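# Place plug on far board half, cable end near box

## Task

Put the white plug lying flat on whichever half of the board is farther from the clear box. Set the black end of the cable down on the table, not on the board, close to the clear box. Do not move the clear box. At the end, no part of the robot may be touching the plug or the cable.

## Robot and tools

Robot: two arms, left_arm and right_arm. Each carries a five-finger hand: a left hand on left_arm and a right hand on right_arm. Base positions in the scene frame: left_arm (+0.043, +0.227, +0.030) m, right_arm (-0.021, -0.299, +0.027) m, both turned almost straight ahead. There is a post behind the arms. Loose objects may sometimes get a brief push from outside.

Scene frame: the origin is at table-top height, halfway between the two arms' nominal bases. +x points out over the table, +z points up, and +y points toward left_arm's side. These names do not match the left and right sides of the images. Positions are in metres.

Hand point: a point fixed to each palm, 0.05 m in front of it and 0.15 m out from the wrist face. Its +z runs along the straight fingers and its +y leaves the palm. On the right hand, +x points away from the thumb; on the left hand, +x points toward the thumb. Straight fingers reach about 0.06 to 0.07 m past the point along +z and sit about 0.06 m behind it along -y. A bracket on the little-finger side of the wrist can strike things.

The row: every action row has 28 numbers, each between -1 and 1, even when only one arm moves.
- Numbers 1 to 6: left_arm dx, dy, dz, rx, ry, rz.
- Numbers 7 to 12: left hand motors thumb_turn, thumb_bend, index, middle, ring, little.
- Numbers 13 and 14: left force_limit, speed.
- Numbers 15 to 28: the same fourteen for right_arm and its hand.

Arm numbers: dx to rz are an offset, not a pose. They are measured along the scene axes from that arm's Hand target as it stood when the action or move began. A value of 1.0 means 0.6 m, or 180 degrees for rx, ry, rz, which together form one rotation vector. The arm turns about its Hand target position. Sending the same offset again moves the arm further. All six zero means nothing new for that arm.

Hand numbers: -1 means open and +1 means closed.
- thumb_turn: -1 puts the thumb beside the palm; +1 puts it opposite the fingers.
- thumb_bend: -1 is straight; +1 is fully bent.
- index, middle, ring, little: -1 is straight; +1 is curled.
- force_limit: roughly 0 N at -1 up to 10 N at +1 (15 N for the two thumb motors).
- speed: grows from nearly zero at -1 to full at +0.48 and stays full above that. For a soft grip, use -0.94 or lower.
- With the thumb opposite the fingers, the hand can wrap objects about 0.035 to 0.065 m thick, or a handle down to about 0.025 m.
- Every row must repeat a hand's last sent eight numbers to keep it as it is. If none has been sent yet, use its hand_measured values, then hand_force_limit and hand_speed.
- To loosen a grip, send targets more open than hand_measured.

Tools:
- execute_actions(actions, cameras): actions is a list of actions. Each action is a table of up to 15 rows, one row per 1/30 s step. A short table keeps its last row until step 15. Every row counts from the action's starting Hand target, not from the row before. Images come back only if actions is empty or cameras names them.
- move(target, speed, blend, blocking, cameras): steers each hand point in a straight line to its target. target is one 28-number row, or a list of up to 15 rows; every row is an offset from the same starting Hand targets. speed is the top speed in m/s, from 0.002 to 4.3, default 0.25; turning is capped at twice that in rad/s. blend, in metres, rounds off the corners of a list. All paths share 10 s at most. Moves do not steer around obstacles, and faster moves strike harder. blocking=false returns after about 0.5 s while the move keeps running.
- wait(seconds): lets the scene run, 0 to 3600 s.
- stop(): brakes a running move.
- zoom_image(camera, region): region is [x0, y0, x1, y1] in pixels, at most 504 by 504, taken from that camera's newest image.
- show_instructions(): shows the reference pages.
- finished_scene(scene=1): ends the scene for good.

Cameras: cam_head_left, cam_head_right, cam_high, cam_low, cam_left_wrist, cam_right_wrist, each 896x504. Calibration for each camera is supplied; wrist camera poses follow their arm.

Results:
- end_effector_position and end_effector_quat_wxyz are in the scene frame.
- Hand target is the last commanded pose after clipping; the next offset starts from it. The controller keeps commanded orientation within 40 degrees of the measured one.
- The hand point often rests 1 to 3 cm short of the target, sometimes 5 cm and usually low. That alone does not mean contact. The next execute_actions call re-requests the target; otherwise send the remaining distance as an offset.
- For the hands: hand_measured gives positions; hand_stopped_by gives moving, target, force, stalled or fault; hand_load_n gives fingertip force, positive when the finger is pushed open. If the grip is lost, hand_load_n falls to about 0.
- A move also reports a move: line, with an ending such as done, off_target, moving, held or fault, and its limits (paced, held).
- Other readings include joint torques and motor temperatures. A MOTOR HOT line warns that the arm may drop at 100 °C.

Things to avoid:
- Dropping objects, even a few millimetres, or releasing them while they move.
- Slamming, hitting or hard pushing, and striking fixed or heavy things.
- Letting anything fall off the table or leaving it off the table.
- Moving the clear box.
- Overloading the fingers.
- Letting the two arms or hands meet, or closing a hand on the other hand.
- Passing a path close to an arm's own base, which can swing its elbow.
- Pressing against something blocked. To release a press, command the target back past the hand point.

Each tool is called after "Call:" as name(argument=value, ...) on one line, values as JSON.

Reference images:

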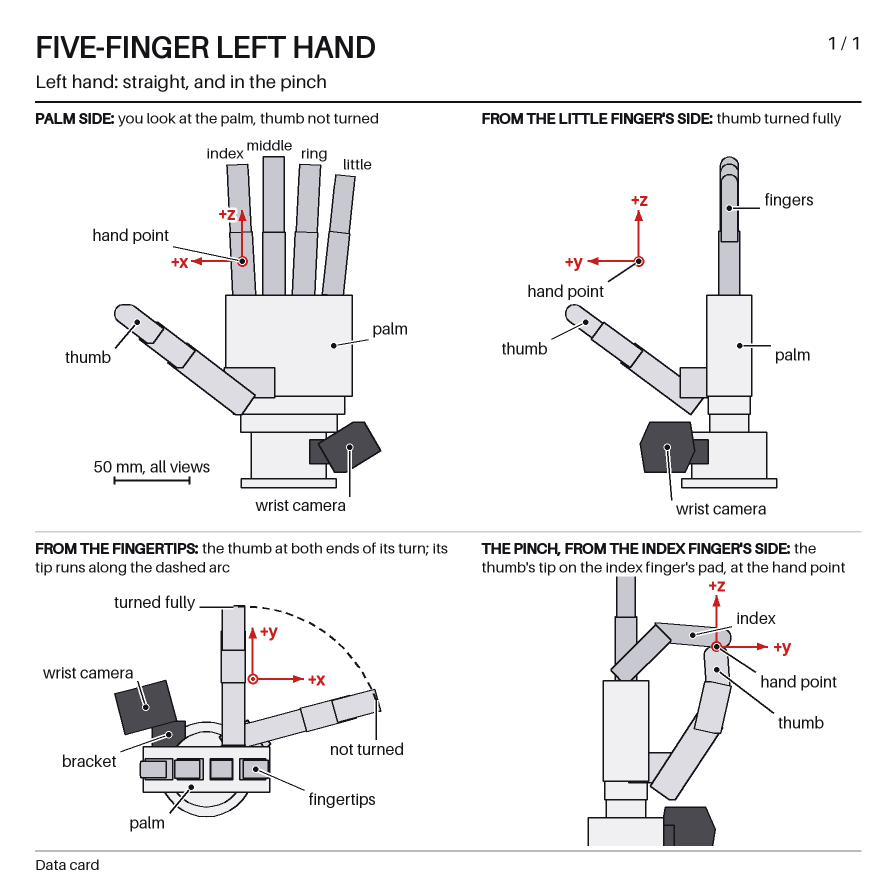

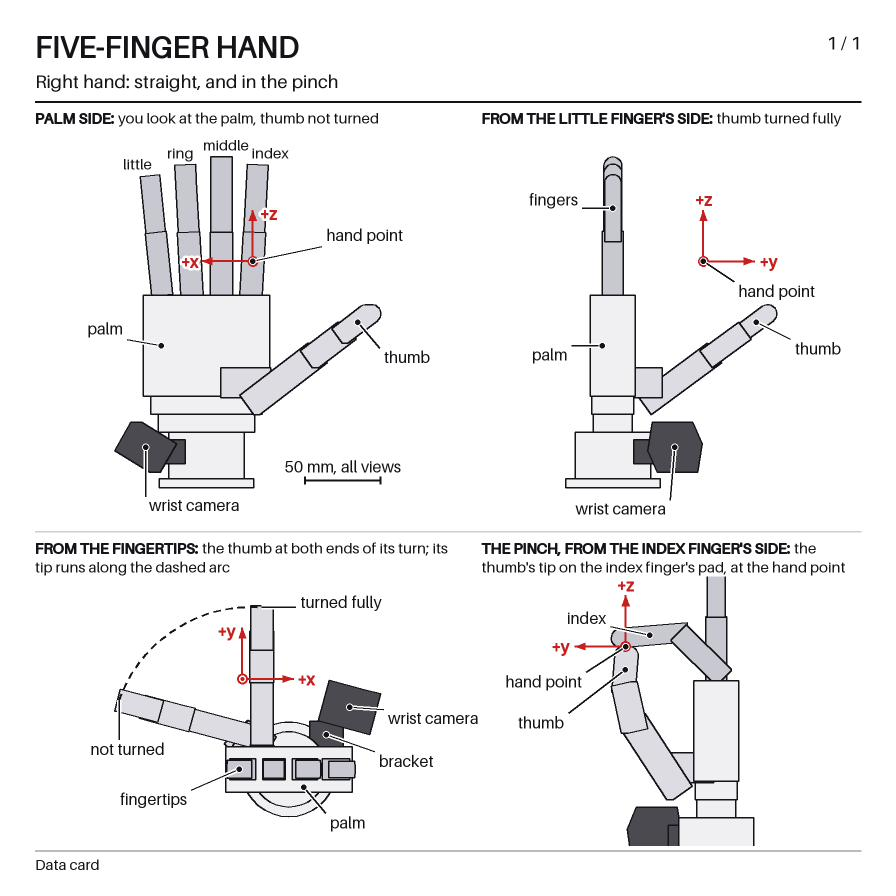

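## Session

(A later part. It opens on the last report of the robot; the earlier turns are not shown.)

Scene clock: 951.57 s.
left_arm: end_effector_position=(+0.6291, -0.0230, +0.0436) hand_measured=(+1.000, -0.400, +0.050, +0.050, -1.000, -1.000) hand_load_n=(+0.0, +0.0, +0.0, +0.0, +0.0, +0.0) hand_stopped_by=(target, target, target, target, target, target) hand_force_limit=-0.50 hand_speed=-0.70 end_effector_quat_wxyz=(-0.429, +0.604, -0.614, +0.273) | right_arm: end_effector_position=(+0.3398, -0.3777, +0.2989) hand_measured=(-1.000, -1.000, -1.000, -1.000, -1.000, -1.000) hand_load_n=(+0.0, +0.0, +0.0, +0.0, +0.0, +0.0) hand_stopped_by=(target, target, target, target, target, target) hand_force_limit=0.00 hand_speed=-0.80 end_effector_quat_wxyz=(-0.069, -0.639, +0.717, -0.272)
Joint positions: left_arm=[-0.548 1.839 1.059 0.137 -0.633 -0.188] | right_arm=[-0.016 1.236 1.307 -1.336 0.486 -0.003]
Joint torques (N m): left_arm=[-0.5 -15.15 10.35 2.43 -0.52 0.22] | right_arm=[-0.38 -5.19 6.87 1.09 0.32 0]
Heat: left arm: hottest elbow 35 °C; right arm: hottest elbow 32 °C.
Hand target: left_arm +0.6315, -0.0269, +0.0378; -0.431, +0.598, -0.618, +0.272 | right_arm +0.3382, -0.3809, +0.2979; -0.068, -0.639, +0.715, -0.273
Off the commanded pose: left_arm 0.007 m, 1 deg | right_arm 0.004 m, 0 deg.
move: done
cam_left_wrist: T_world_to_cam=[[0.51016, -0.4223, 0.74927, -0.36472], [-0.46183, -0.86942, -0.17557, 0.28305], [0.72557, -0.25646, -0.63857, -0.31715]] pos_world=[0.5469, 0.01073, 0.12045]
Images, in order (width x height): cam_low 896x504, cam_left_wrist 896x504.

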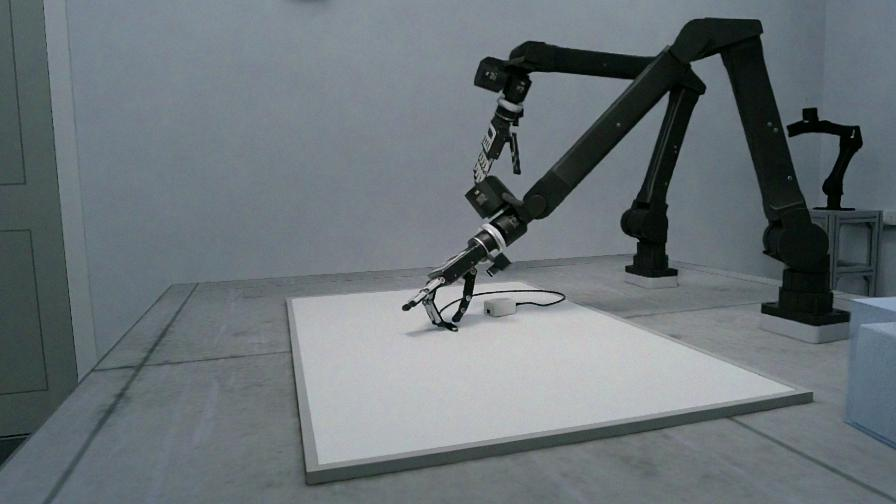

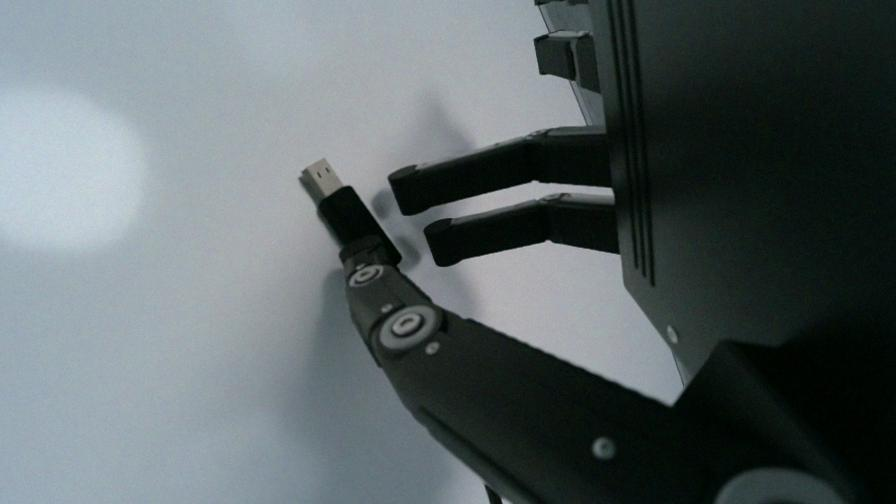

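Call:
move(target=[[-0.0073, 0.0057, 0.075, 0, 0, 0, 1, -0.4, -0.02, -0.02, -1, -1, -0.5, -0.7, 0, 0, 0, 0, 0, 0, -1, -1, -1, -1, -1, -1, 0.0, -0.8], [-0.0073, 0.0057, -0.0113, 0, 0, 0, 1, -0.4, -0.02, -0.02, -1, -1, -0.5, -0.7, 0, 0, 0, 0, 0, 0, -1, -1, -1, -1, -1, -1, 0.0, -0.8]], speed=0.1, cameras=["cam_left_wrist", "cam_low"])

Call:
zoom_image(camera="cam_low", region=[400, 270, 480, 340])

Call:
zoom_image(camera="cam_left_wrist", region=[250, 120, 520, 300])

Scene clock: 1019.27 s.
left_arm: end_effector_position=(+0.6329, -0.0251, +0.0467) hand_measured=(+1.000, -0.400, -0.020, -0.020, -1.000, -1.000) hand_load_n=(+0.0, +0.0, +0.0, +0.0, +0.0, +0.0) hand_stopped_by=(target, target, target, target, target, target) hand_force_limit=-0.50 hand_speed=-0.70 end_effector_quat_wxyz=(-0.432, +0.603, -0.609, +0.281) | right_arm: end_effector_position=(+0.3398, -0.3777, +0.2989) hand_measured=(-1.000, -1.000, -1.000, -1.000, -1.000, -1.000) hand_load_n=(+0.0, +0.0, +0.0, +0.0, +0.0, +0.0) hand_stopped_by=(target, target, target, target, target, target) hand_force_limit=0.00 hand_speed=-0.80 end_effector_quat_wxyz=(-0.069, -0.639, +0.717, -0.272)
Joint positions: left_arm=[-0.548 1.84 1.059 0.161 -0.633 -0.187] | right_arm=[-0.016 1.236 1.307 -1.336 0.486 -0.003]
Joint torques (N m): left_arm=[-0.38 -15.03 8.42 2.44 -0.46 0.22] | right_arm=[-0.38 -5.13 6.87 1.16 0.34 0.01]
Heat: left arm: hottest elbow 35 °C; right arm: hottest elbow 32 °C.
Hand target: left_arm +0.6271, -0.0235, +0.0309; -0.431, +0.598, -0.618, +0.272 | right_arm +0.3382, -0.3809, +0.2979; -0.068, -0.639, +0.715, -0.273
Off the commanded pose: left_arm 0.017 m, 2 deg | right_arm 0.004 m, 0 deg.
move: off_target (left_arm)
cam_left_wrist: T_world_to_cam=[[0.49561, -0.4152, 0.76287, -0.36124], [-0.45917, -0.87081, -0.17563, 0.28174], [0.73724, -0.26325, -0.62223, -0.3267]] pos_world=[0.54926, 0.00935, 0.12178]
Images, in order (width x height): cam_low 896x504, cam_left_wrist 896x504.

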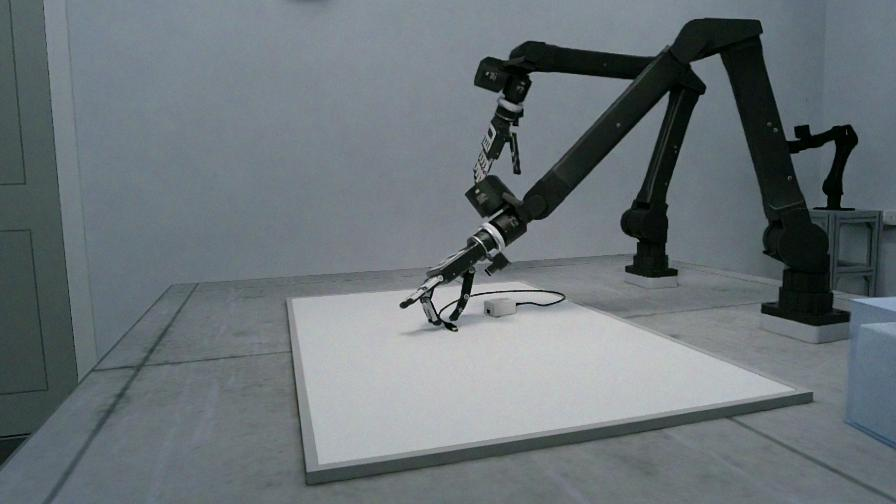

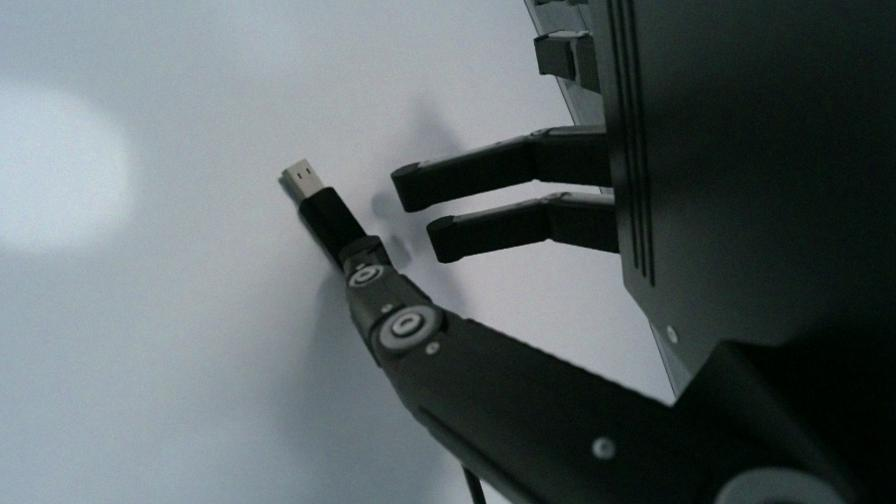

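Scaled by 6.300 from the camera's image (finer frame: 1280x720).

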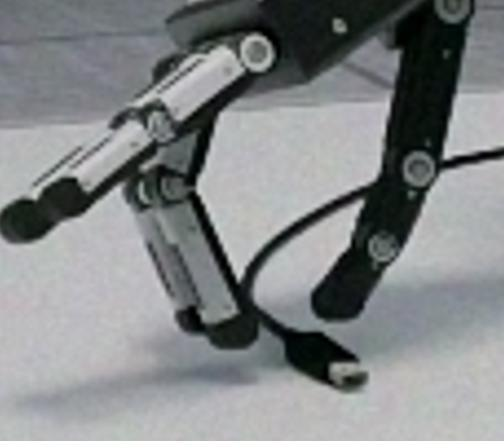

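Scaled by 1.867 from the camera's image (finer frame: 1280x720).

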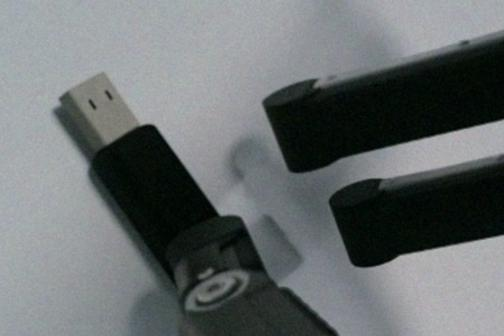

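Call:
move(target=[[-0.070, 0.0025, 0.0735, 0, 0, 0, 1, -0.4, -0.02, -0.02, -1, -1, -0.5, -0.7, 0, 0, 0, 0, 0, 0, -1, -1, -1, -1, -1, -1, 0.0, -0.8], [0.0223, -0.0067, 0.0685, 0, 0, 0, 1, -0.4, -0.02, -0.02, -1, -1, -0.5, -0.7, 0, 0, 0, 0, 0, 0, -1, -1, -1, -1, -1, -1, 0.0, -0.8]], speed=0.12, cameras=["cam_left_wrist", "cam_low"])

Call:
zoom_image(camera="cam_low", region=[400, 270, 480, 340])

Scene clock: 1076.13 s.
left_arm: end_effector_position=(+0.6274, -0.0220, +0.0690) hand_measured=(+1.000, -0.400, -0.020, -0.020, -1.000, -1.000) hand_load_n=(+0.0, +0.0, +0.0, +0.0, +0.0, +0.0) hand_stopped_by=(target, target, target, target, target, target) hand_force_limit=-0.50 hand_speed=-0.70 end_effector_quat_wxyz=(-0.429, +0.602, -0.617, +0.272) | right_arm: end_effector_position=(+0.3398, -0.3777, +0.2989) hand_measured=(-1.000, -1.000, -1.000, -1.000, -1.000, -1.000) hand_load_n=(+0.0, +0.0, +0.0, +0.0, +0.0, +0.0) hand_stopped_by=(target, target, target, target, target, target) hand_force_limit=0.00 hand_speed=-0.80 end_effector_quat_wxyz=(-0.069, -0.639, +0.717, -0.272)
Joint positions: left_arm=[-0.547 1.787 1.071 0.073 -0.63 -0.182] | right_arm=[-0.016 1.236 1.307 -1.336 0.486 -0.003]
Joint torques (N m): left_arm=[0.03 -14.56 13.89 1.48 -0.37 0.23] | right_arm=[-0.67 -5.25 6.9 1.09 0.32 0.01]
Heat: left arm: hottest elbow 35 °C; right arm: hottest elbow 32 °C.
Hand target: left_arm +0.6406, -0.0276, +0.0721; -0.431, +0.598, -0.618, +0.272 | right_arm +0.3382, -0.3809, +0.2979; -0.068, -0.639, +0.715, -0.273
Off the commanded pose: left_arm 0.014 m, 1 deg | right_arm 0.004 m, 0 deg.
move: off_target (left_arm)
cam_left_wrist: T_world_to_cam=[[0.51012, -0.42757, 0.7463, -0.38241], [-0.46621, -0.86662, -0.17784, 0.29061], [0.72279, -0.25721, -0.64142, -0.29751]] pos_world=[0.5456, 0.01182, 0.14624]
Images, in order (width x height): cam_low 896x504, cam_left_wrist 896x504.

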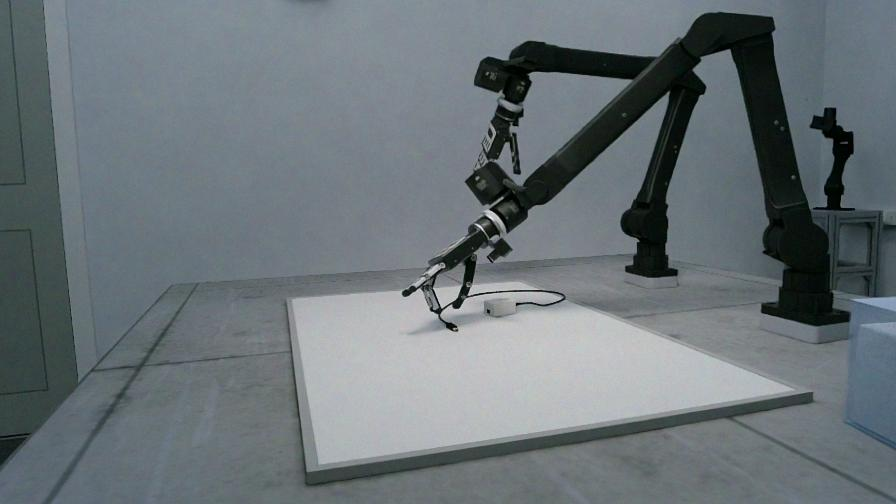

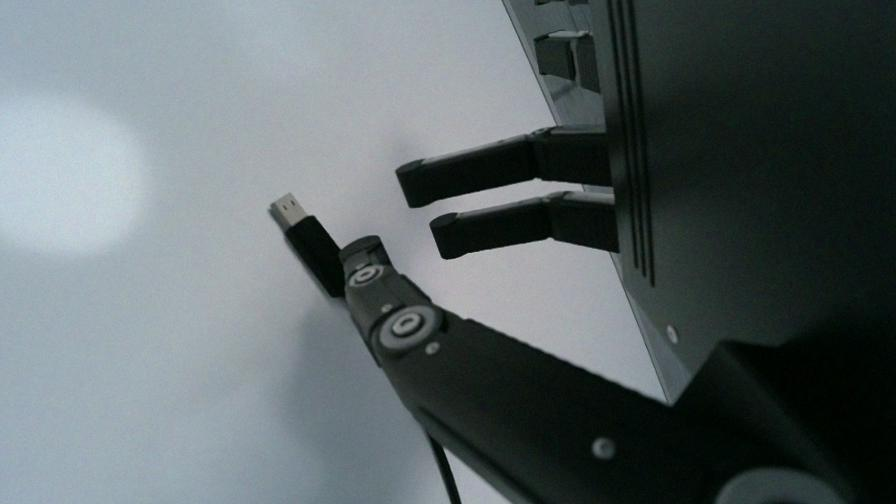

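Scaled by 6.300 from the camera's image (finer frame: 1280x720).

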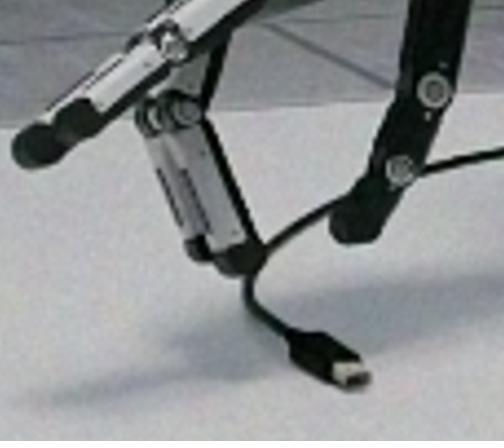

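Call:
move(target=[-0.02, 0.0042, -0.064, 0, 0, 0, 1, -0.4, -0.1, -0.1, -1, -1, -0.5, -0.7, 0, 0, 0, 0, 0, 0, -1, -1, -1, -1, -1, -1, 0.0, -0.8], speed=0.08, cameras=["cam_left_wrist", "cam_low"])

Call:
zoom_image(camera="cam_low", region=[400, 270, 480, 340])

Call:
zoom_image(camera="cam_left_wrist", region=[250, 120, 520, 300])

Scene clock: 1094.83 s.
left_arm: end_effector_position=(+0.6342, -0.0256, +0.0525) hand_measured=(+1.000, -0.400, -0.100, -0.100, -1.000, -1.000) hand_load_n=(+0.0, +0.0, +0.0, +0.0, +0.0, +0.0) hand_stopped_by=(target, target, target, target, target, target) hand_force_limit=-0.50 hand_speed=-0.70 end_effector_quat_wxyz=(-0.433, +0.601, -0.609, +0.282) | right_arm: end_effector_position=(+0.3398, -0.3777, +0.2989) hand_measured=(-1.000, -1.000, -1.000, -1.000, -1.000, -1.000) hand_load_n=(+0.0, +0.0, +0.0, +0.0, +0.0, +0.0) hand_stopped_by=(target, target, target, target, target, target) hand_force_limit=0.00 hand_speed=-0.80 end_effector_quat_wxyz=(-0.069, -0.639, +0.717, -0.272)
Joint positions: left_arm=[-0.547 1.832 1.065 0.151 -0.632 -0.182] | right_arm=[-0.016 1.236 1.307 -1.336 0.486 -0.003]
Joint torques (N m): left_arm=[-0.5 -14.56 8.64 2.44 -0.53 0.16] | right_arm=[-0.44 -4.95 6.89 1.11 0.33 -0.01]
Heat: left arm: hottest elbow 35 °C; right arm: hottest elbow 32 °C.
Hand target: left_arm +0.6284, -0.0250, +0.0335; -0.431, +0.598, -0.619, +0.272 | right_arm +0.3382, -0.3809, +0.2979; -0.068, -0.639, +0.715, -0.273
Off the commanded pose: left_arm 0.020 m, 2 deg | right_arm 0.004 m, 0 deg.
move: off_target (left_arm)
cam_left_wrist: T_world_to_cam=[[0.49264, -0.41753, 0.76353, -0.36466], [-0.46084, -0.86943, -0.1781, 0.28422], [0.73819, -0.26412, -0.62073, -0.32488]] pos_world=[0.55046, 0.00905, 0.12738]
Images, in order (width x height): cam_low 896x504, cam_left_wrist 896x504.

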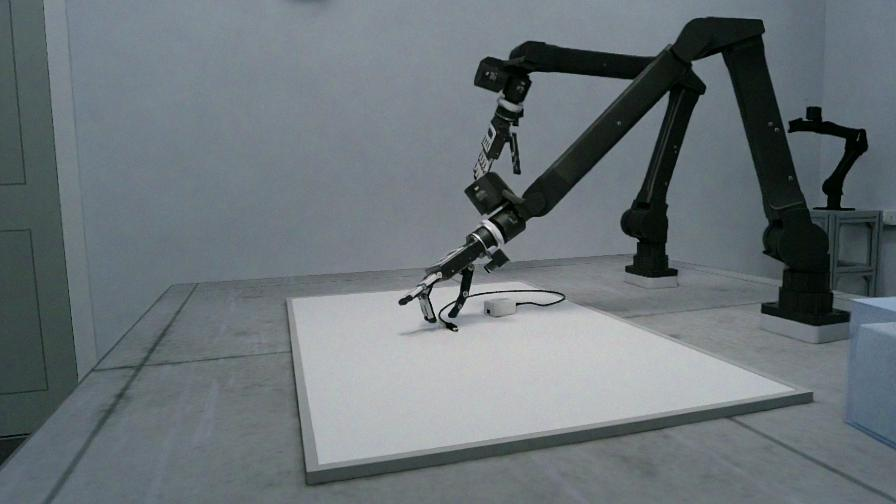

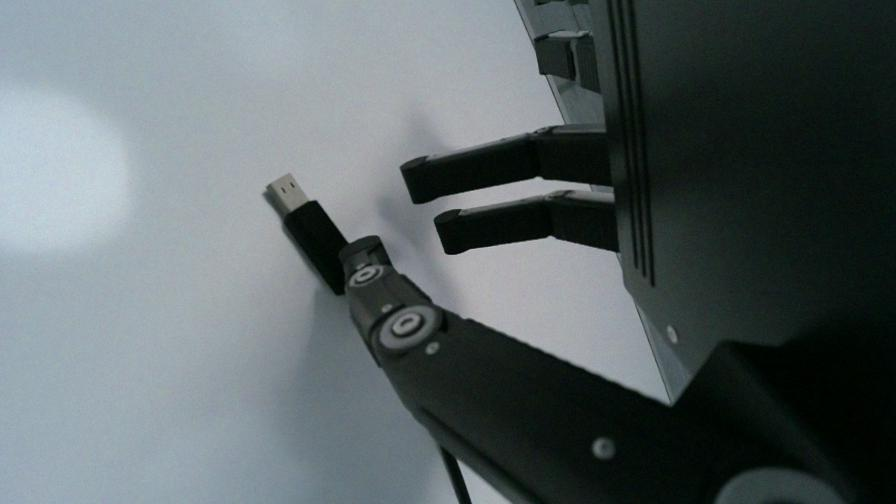

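Scaled by 6.300 from the camera's image (finer frame: 1280x720).

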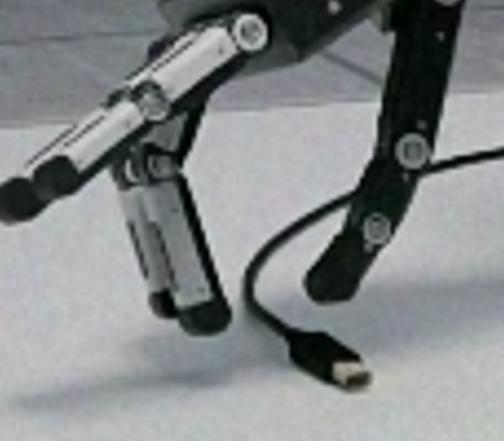

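Scaled by 1.867 from the camera's image (finer frame: 1280x720).

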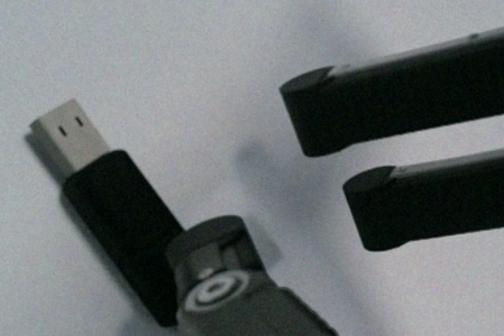

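Call:
move(target=[-0.022, 0.01, -0.004, 0, 0, 0, 1, -0.4, -0.1, -0.1, -1, -1, -0.5, -0.7, 0, 0, 0, 0, 0, 0, -1, -1, -1, -1, -1, -1, 0.0, -0.8], speed=0.08, cameras=["cam_low"])

Call:
zoom_image(camera="cam_low", region=[400, 270, 480, 340])

Scene clock: 1107.57 s.
left_arm: end_effector_position=(+0.6211, -0.0185, +0.0386) hand_measured=(+1.000, -0.400, -0.100, -0.100, -1.000, -1.000) hand_load_n=(+0.0, +0.0, +0.0, +0.0, +0.0, +0.0) hand_stopped_by=(target, target, target, target, target, target) hand_force_limit=-0.50 hand_speed=-0.70 end_effector_quat_wxyz=(-0.432, +0.602, -0.613, +0.275) | right_arm: end_effector_position=(+0.3398, -0.3777, +0.2989) hand_measured=(-1.000, -1.000, -1.000, -1.000, -1.000, -1.000) hand_load_n=(+0.0, +0.0, +0.0, +0.0, +0.0, +0.0) hand_stopped_by=(target, target, target, target, target, target) hand_force_limit=0.00 hand_speed=-0.80 end_effector_quat_wxyz=(-0.069, -0.639, +0.717, -0.272)
Joint positions: left_arm=[-0.549 1.831 1.022 0.178 -0.636 -0.183] | right_arm=[-0.016 1.236 1.307 -1.336 0.486 -0.003]
Joint torques (N m): left_arm=[-0.56 -15.97 8.14 2.28 -0.48 0.14] | right_arm=[-0.44 -5.07 6.98 1.13 0.32 -0.01]
Heat: left arm: hottest elbow 35 °C; right arm: hottest elbow 32 °C.
Hand target: left_arm +0.6153, -0.0190, +0.0312; -0.431, +0.598, -0.618, +0.272 | right_arm +0.3382, -0.3809, +0.2979; -0.068, -0.639, +0.715, -0.273
Off the commanded pose: left_arm 0.010 m, 1 deg | right_arm 0.004 m, 0 deg.
move: done

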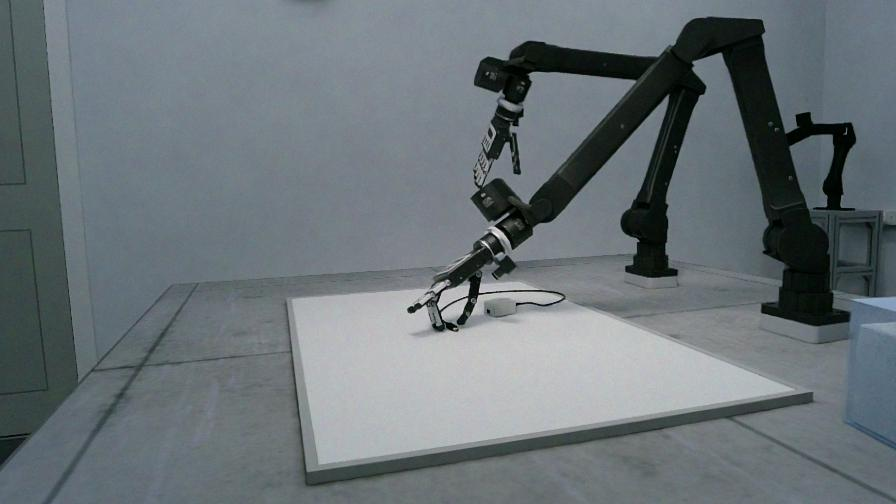

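Scaled by 6.300 from the camera's image (finer frame: 1280x720).

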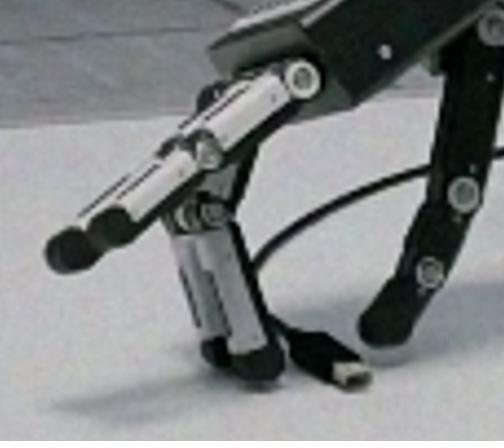

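Call:
move(target=[0.002, 0, -0.0075, 0, 0, 0, 1, -0.4, 0.0, 0.0, -1, -1, -0.5, -0.8, 0, 0, 0, 0, 0, 0, -1, -1, -1, -1, -1, -1, 0.0, -0.8], speed=0.04, cameras=["cam_low", "cam_left_wrist"])

Call:
zoom_image(camera="cam_low", region=[400, 270, 480, 340])

Call:
zoom_image(camera="cam_left_wrist", region=[250, 120, 520, 300])

Scene clock: 1165.30 s.
left_arm: end_effector_position=(+0.6222, -0.0192, +0.0398) hand_measured=(+1.000, -0.400, +0.000, +0.000, -1.000, -1.000) hand_load_n=(+0.0, +0.0, +0.0, +0.0, +0.0, +0.0) hand_stopped_by=(target, target, target, target, target, target) hand_force_limit=-0.50 hand_speed=-0.80 end_effector_quat_wxyz=(-0.433, +0.602, -0.611, +0.278) | right_arm: end_effector_position=(+0.3398, -0.3777, +0.2989) hand_measured=(-1.000, -1.000, -1.000, -1.000, -1.000, -1.000) hand_load_n=(+0.0, +0.0, +0.0, +0.0, +0.0, +0.5) hand_stopped_by=(target, target, target, target, target, target) hand_force_limit=0.00 hand_speed=-0.80 end_effector_quat_wxyz=(-0.069, -0.639, +0.717, -0.272)
Joint positions: left_arm=[-0.549 1.831 1.022 0.184 -0.636 -0.183] | right_arm=[-0.016 1.236 1.307 -1.336 0.486 -0.003]
Joint torques (N m): left_arm=[-0.5 -15.03 8.2 2.43 -0.43 0.15] | right_arm=[-0.67 -5.13 6.94 1.11 0.33 -0.02]
Heat: left arm: hottest elbow 35 °C; right arm: hottest elbow 32 °C.
Hand target: left_arm +0.6165, -0.0190, +0.0267; -0.431, +0.598, -0.618, +0.272 | right_arm +0.3382, -0.3809, +0.2979; -0.068, -0.639, +0.715, -0.273
Off the commanded pose: left_arm 0.014 m, 1 deg | right_arm 0.004 m, 0 deg.
move: off_target (left_arm)
cam_left_wrist: T_world_to_cam=[[0.49836, -0.4209, 0.75795, -0.3498], [-0.46049, -0.86924, -0.17992, 0.28185], [0.73457, -0.25936, -0.62701, -0.31972]] pos_world=[0.53897, 0.01484, 0.11537]

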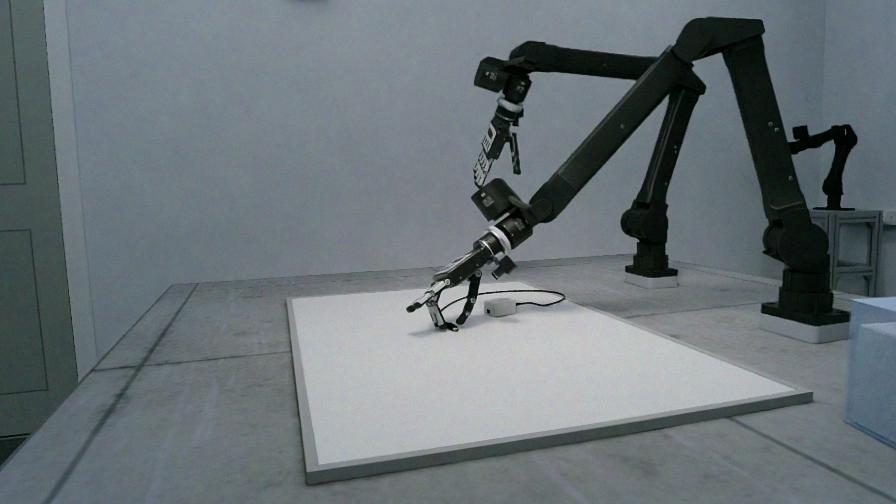

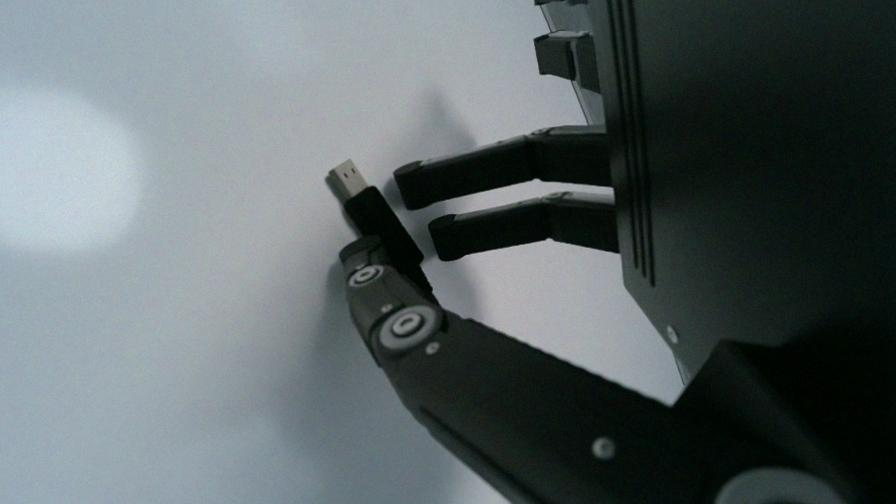

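Scaled by 6.300 from the camera's image (finer frame: 1280x720).

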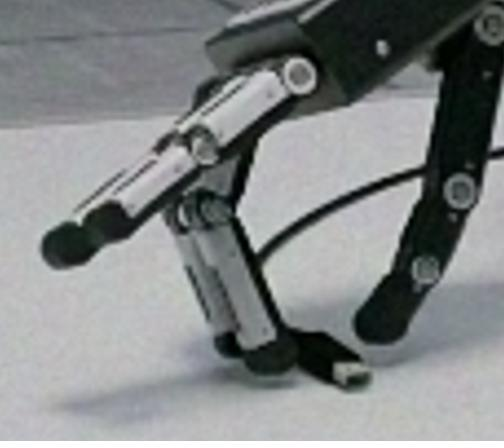

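Scaled by 1.867 from the camera's image (finer frame: 1280x720).

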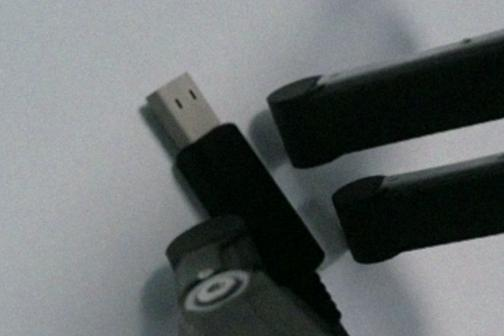

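Call:
move(target=[-0.002, 0, 0.0075, 0, 0.0065, 0, 1, -0.4, 0.0, 0.0, -1, -1, -0.5, -0.8, 0, 0, 0, 0, 0, 0, -1, -1, -1, -1, -1, -1, 0.0, -0.8], speed=0.04, cameras=["cam_low", "cam_left_wrist"])

Call:
zoom_image(camera="cam_low", region=[400, 270, 480, 340])

Scene clock: 1202.77 s.
left_arm: end_effector_position=(+0.6201, -0.0189, +0.0377) hand_measured=(+1.000, -0.400, +0.000, +0.000, -1.000, -1.000) hand_load_n=(+0.0, +0.0, +0.5, +0.0, +0.0, +0.0) hand_stopped_by=(target, target, target, target, target, target) hand_force_limit=-0.50 hand_speed=-0.80 end_effector_quat_wxyz=(-0.430, +0.601, -0.615, +0.274) | right_arm: end_effector_position=(+0.3398, -0.3777, +0.2989) hand_measured=(-1.000, -1.000, -1.000, -1.000, -1.000, -1.000) hand_load_n=(+0.0, +0.0, +0.0, +0.0, +0.0, +0.0) hand_stopped_by=(target, target, target, target, target, target) hand_force_limit=0.00 hand_speed=-0.80 end_effector_quat_wxyz=(-0.069, -0.639, +0.717, -0.272)
Joint positions: left_arm=[-0.549 1.831 1.022 0.172 -0.631 -0.183] | right_arm=[-0.016 1.236 1.307 -1.336 0.486 -0.003]
Joint torques (N m): left_arm=[-0.38 -15.91 9.36 1.01 -0.31 0.07] | right_arm=[-0.44 -4.84 6.97 1.11 0.33 -0.03]
Heat: left arm: hottest elbow 34 °C; right arm: hottest elbow 32 °C.
Hand target: left_arm +0.6153, -0.0190, +0.0312; -0.425, +0.601, -0.623, +0.266 | right_arm +0.3382, -0.3809, +0.2979; -0.068, -0.639, +0.715, -0.273
Off the commanded pose: left_arm 0.008 m, 1 deg | right_arm 0.004 m, 0 deg.
move: done
cam_left_wrist: T_world_to_cam=[[0.50555, -0.42549, 0.75058, -0.35123], [-0.46573, -0.86689, -0.17774, 0.28399], [0.7263, -0.25971, -0.63643, -0.31386]] pos_world=[0.53779, 0.01523, 0.11435]

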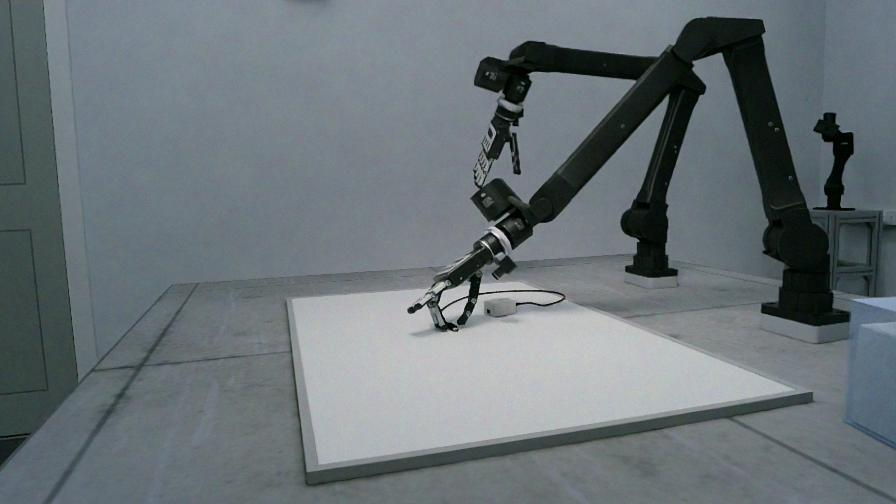

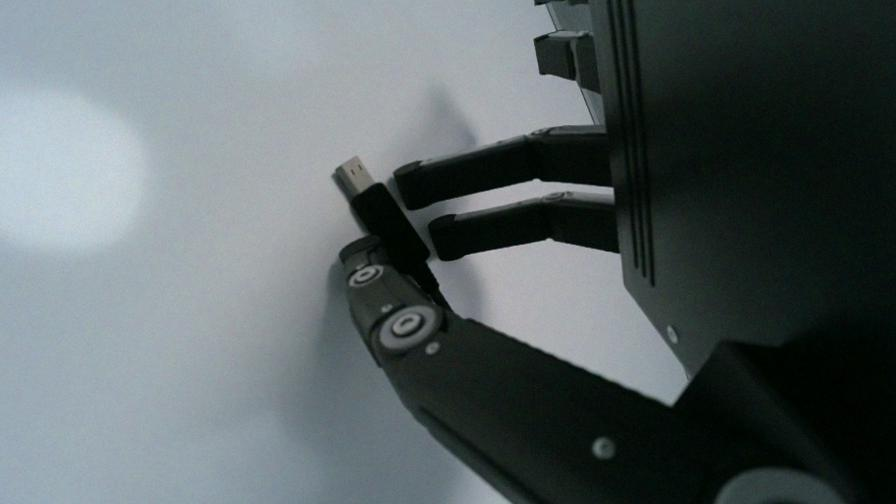

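Scaled by 6.300 from the camera's image (finer frame: 1280x720).

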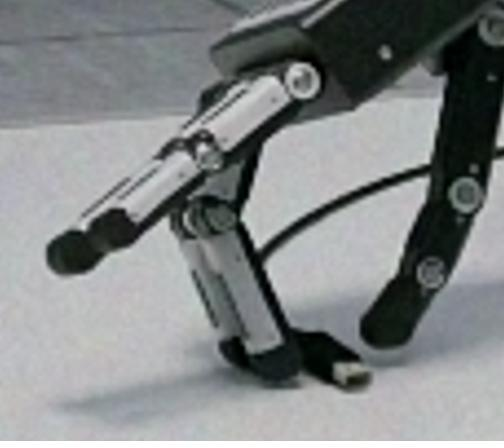

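Call:
move(target=[0, 0, 0, 0, 0, 0, 1, -0.4, 0.5, 0.5, -1, -1, -0.6, -0.92, 0, 0, 0, 0, 0, 0, -1, -1, -1, -1, -1, -1, 0.0, -0.8], cameras=["cam_low", "cam_left_wrist"])

Call:
zoom_image(camera="cam_low", region=[400, 270, 480, 340])

Call:
zoom_image(camera="cam_left_wrist", region=[250, 120, 520, 300])

Scene clock: 1234.07 s.
left_arm: end_effector_position=(+0.6182, -0.0180, +0.0358) hand_measured=(+1.000, -0.400, +0.224, +0.200, -1.000, -1.000) hand_load_n=(+0.0, +3.5, +2.0, +2.5, +0.0, +0.0) hand_stopped_by=(target, target, force, force, target, target) hand_force_limit=-0.60 hand_speed=-0.92 end_effector_quat_wxyz=(-0.428, +0.601, -0.618, +0.270) | right_arm: end_effector_position=(+0.3398, -0.3777, +0.2989) hand_measured=(-1.000, -1.000, -1.000, -1.000, -1.000, -1.000) hand_load_n=(+0.0, +0.0, +0.0, +0.0, +0.0, +0.0) hand_stopped_by=(target, target, target, target, target, target) hand_force_limit=0.00 hand_speed=-0.80 end_effector_quat_wxyz=(-0.069, -0.639, +0.717, -0.272)
Joint positions: left_arm=[-0.549 1.831 1.022 0.162 -0.63 -0.183] | right_arm=[-0.016 1.236 1.307 -1.336 0.486 -0.003]
Joint torques (N m): left_arm=[-0.38 -16.03 9.36 1.43 -0.35 0.07] | right_arm=[-0.38 -5.19 6.91 1.11 0.34 -0.01]
Heat: left arm: hottest elbow 34 °C; right arm: hottest elbow 32 °C.
Hand target: left_arm +0.6153, -0.0190, +0.0312; -0.425, +0.601, -0.623, +0.266 | right_arm +0.3382, -0.3809, +0.2979; -0.068, -0.639, +0.715, -0.273
Off the commanded pose: left_arm 0.006 m, 1 deg | right_arm 0.004 m, 0 deg.
move: done
cam_left_wrist: T_world_to_cam=[[0.51229, -0.42956, 0.74366, -0.35256], [-0.46821, -0.86561, -0.17746, 0.28502], [0.71995, -0.25728, -0.64457, -0.30924]] pos_world=[0.53671, 0.01572, 0.11344]

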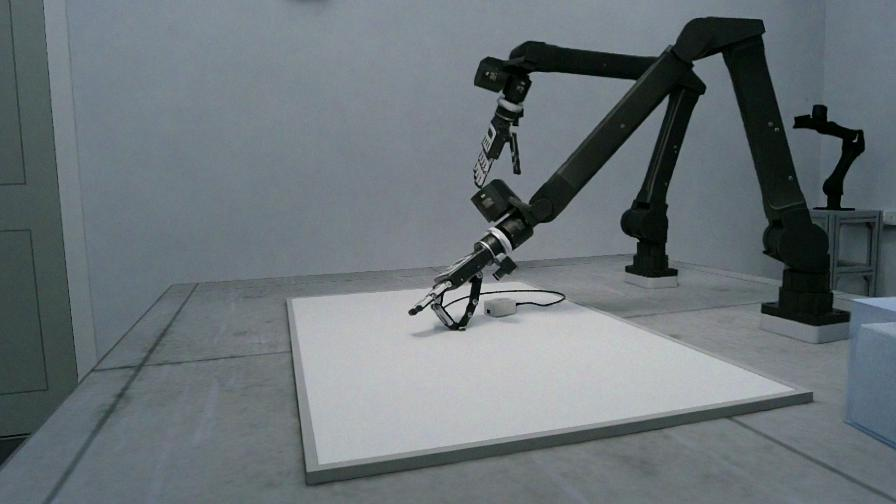

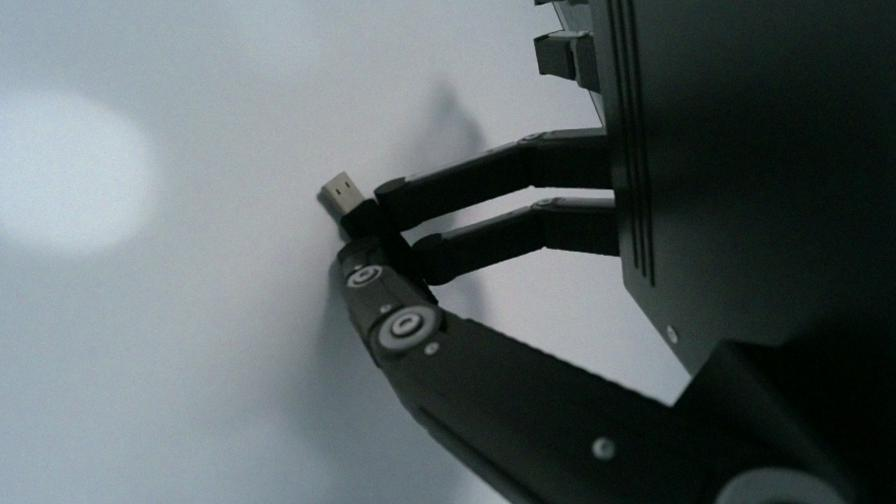

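Scaled by 6.300 from the camera's image (finer frame: 1280x720).

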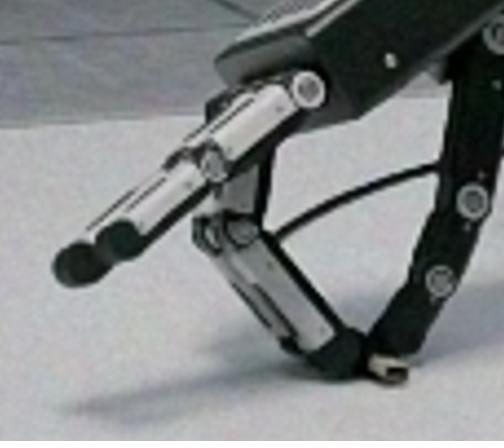

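Scaled by 1.867 from the camera's image (finer frame: 1280x720).

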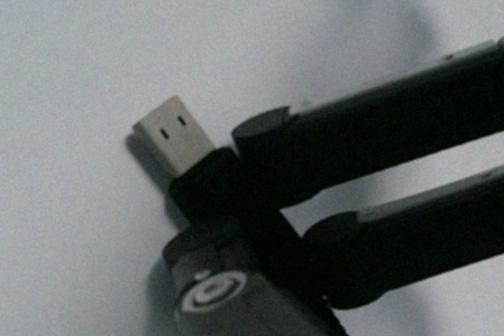

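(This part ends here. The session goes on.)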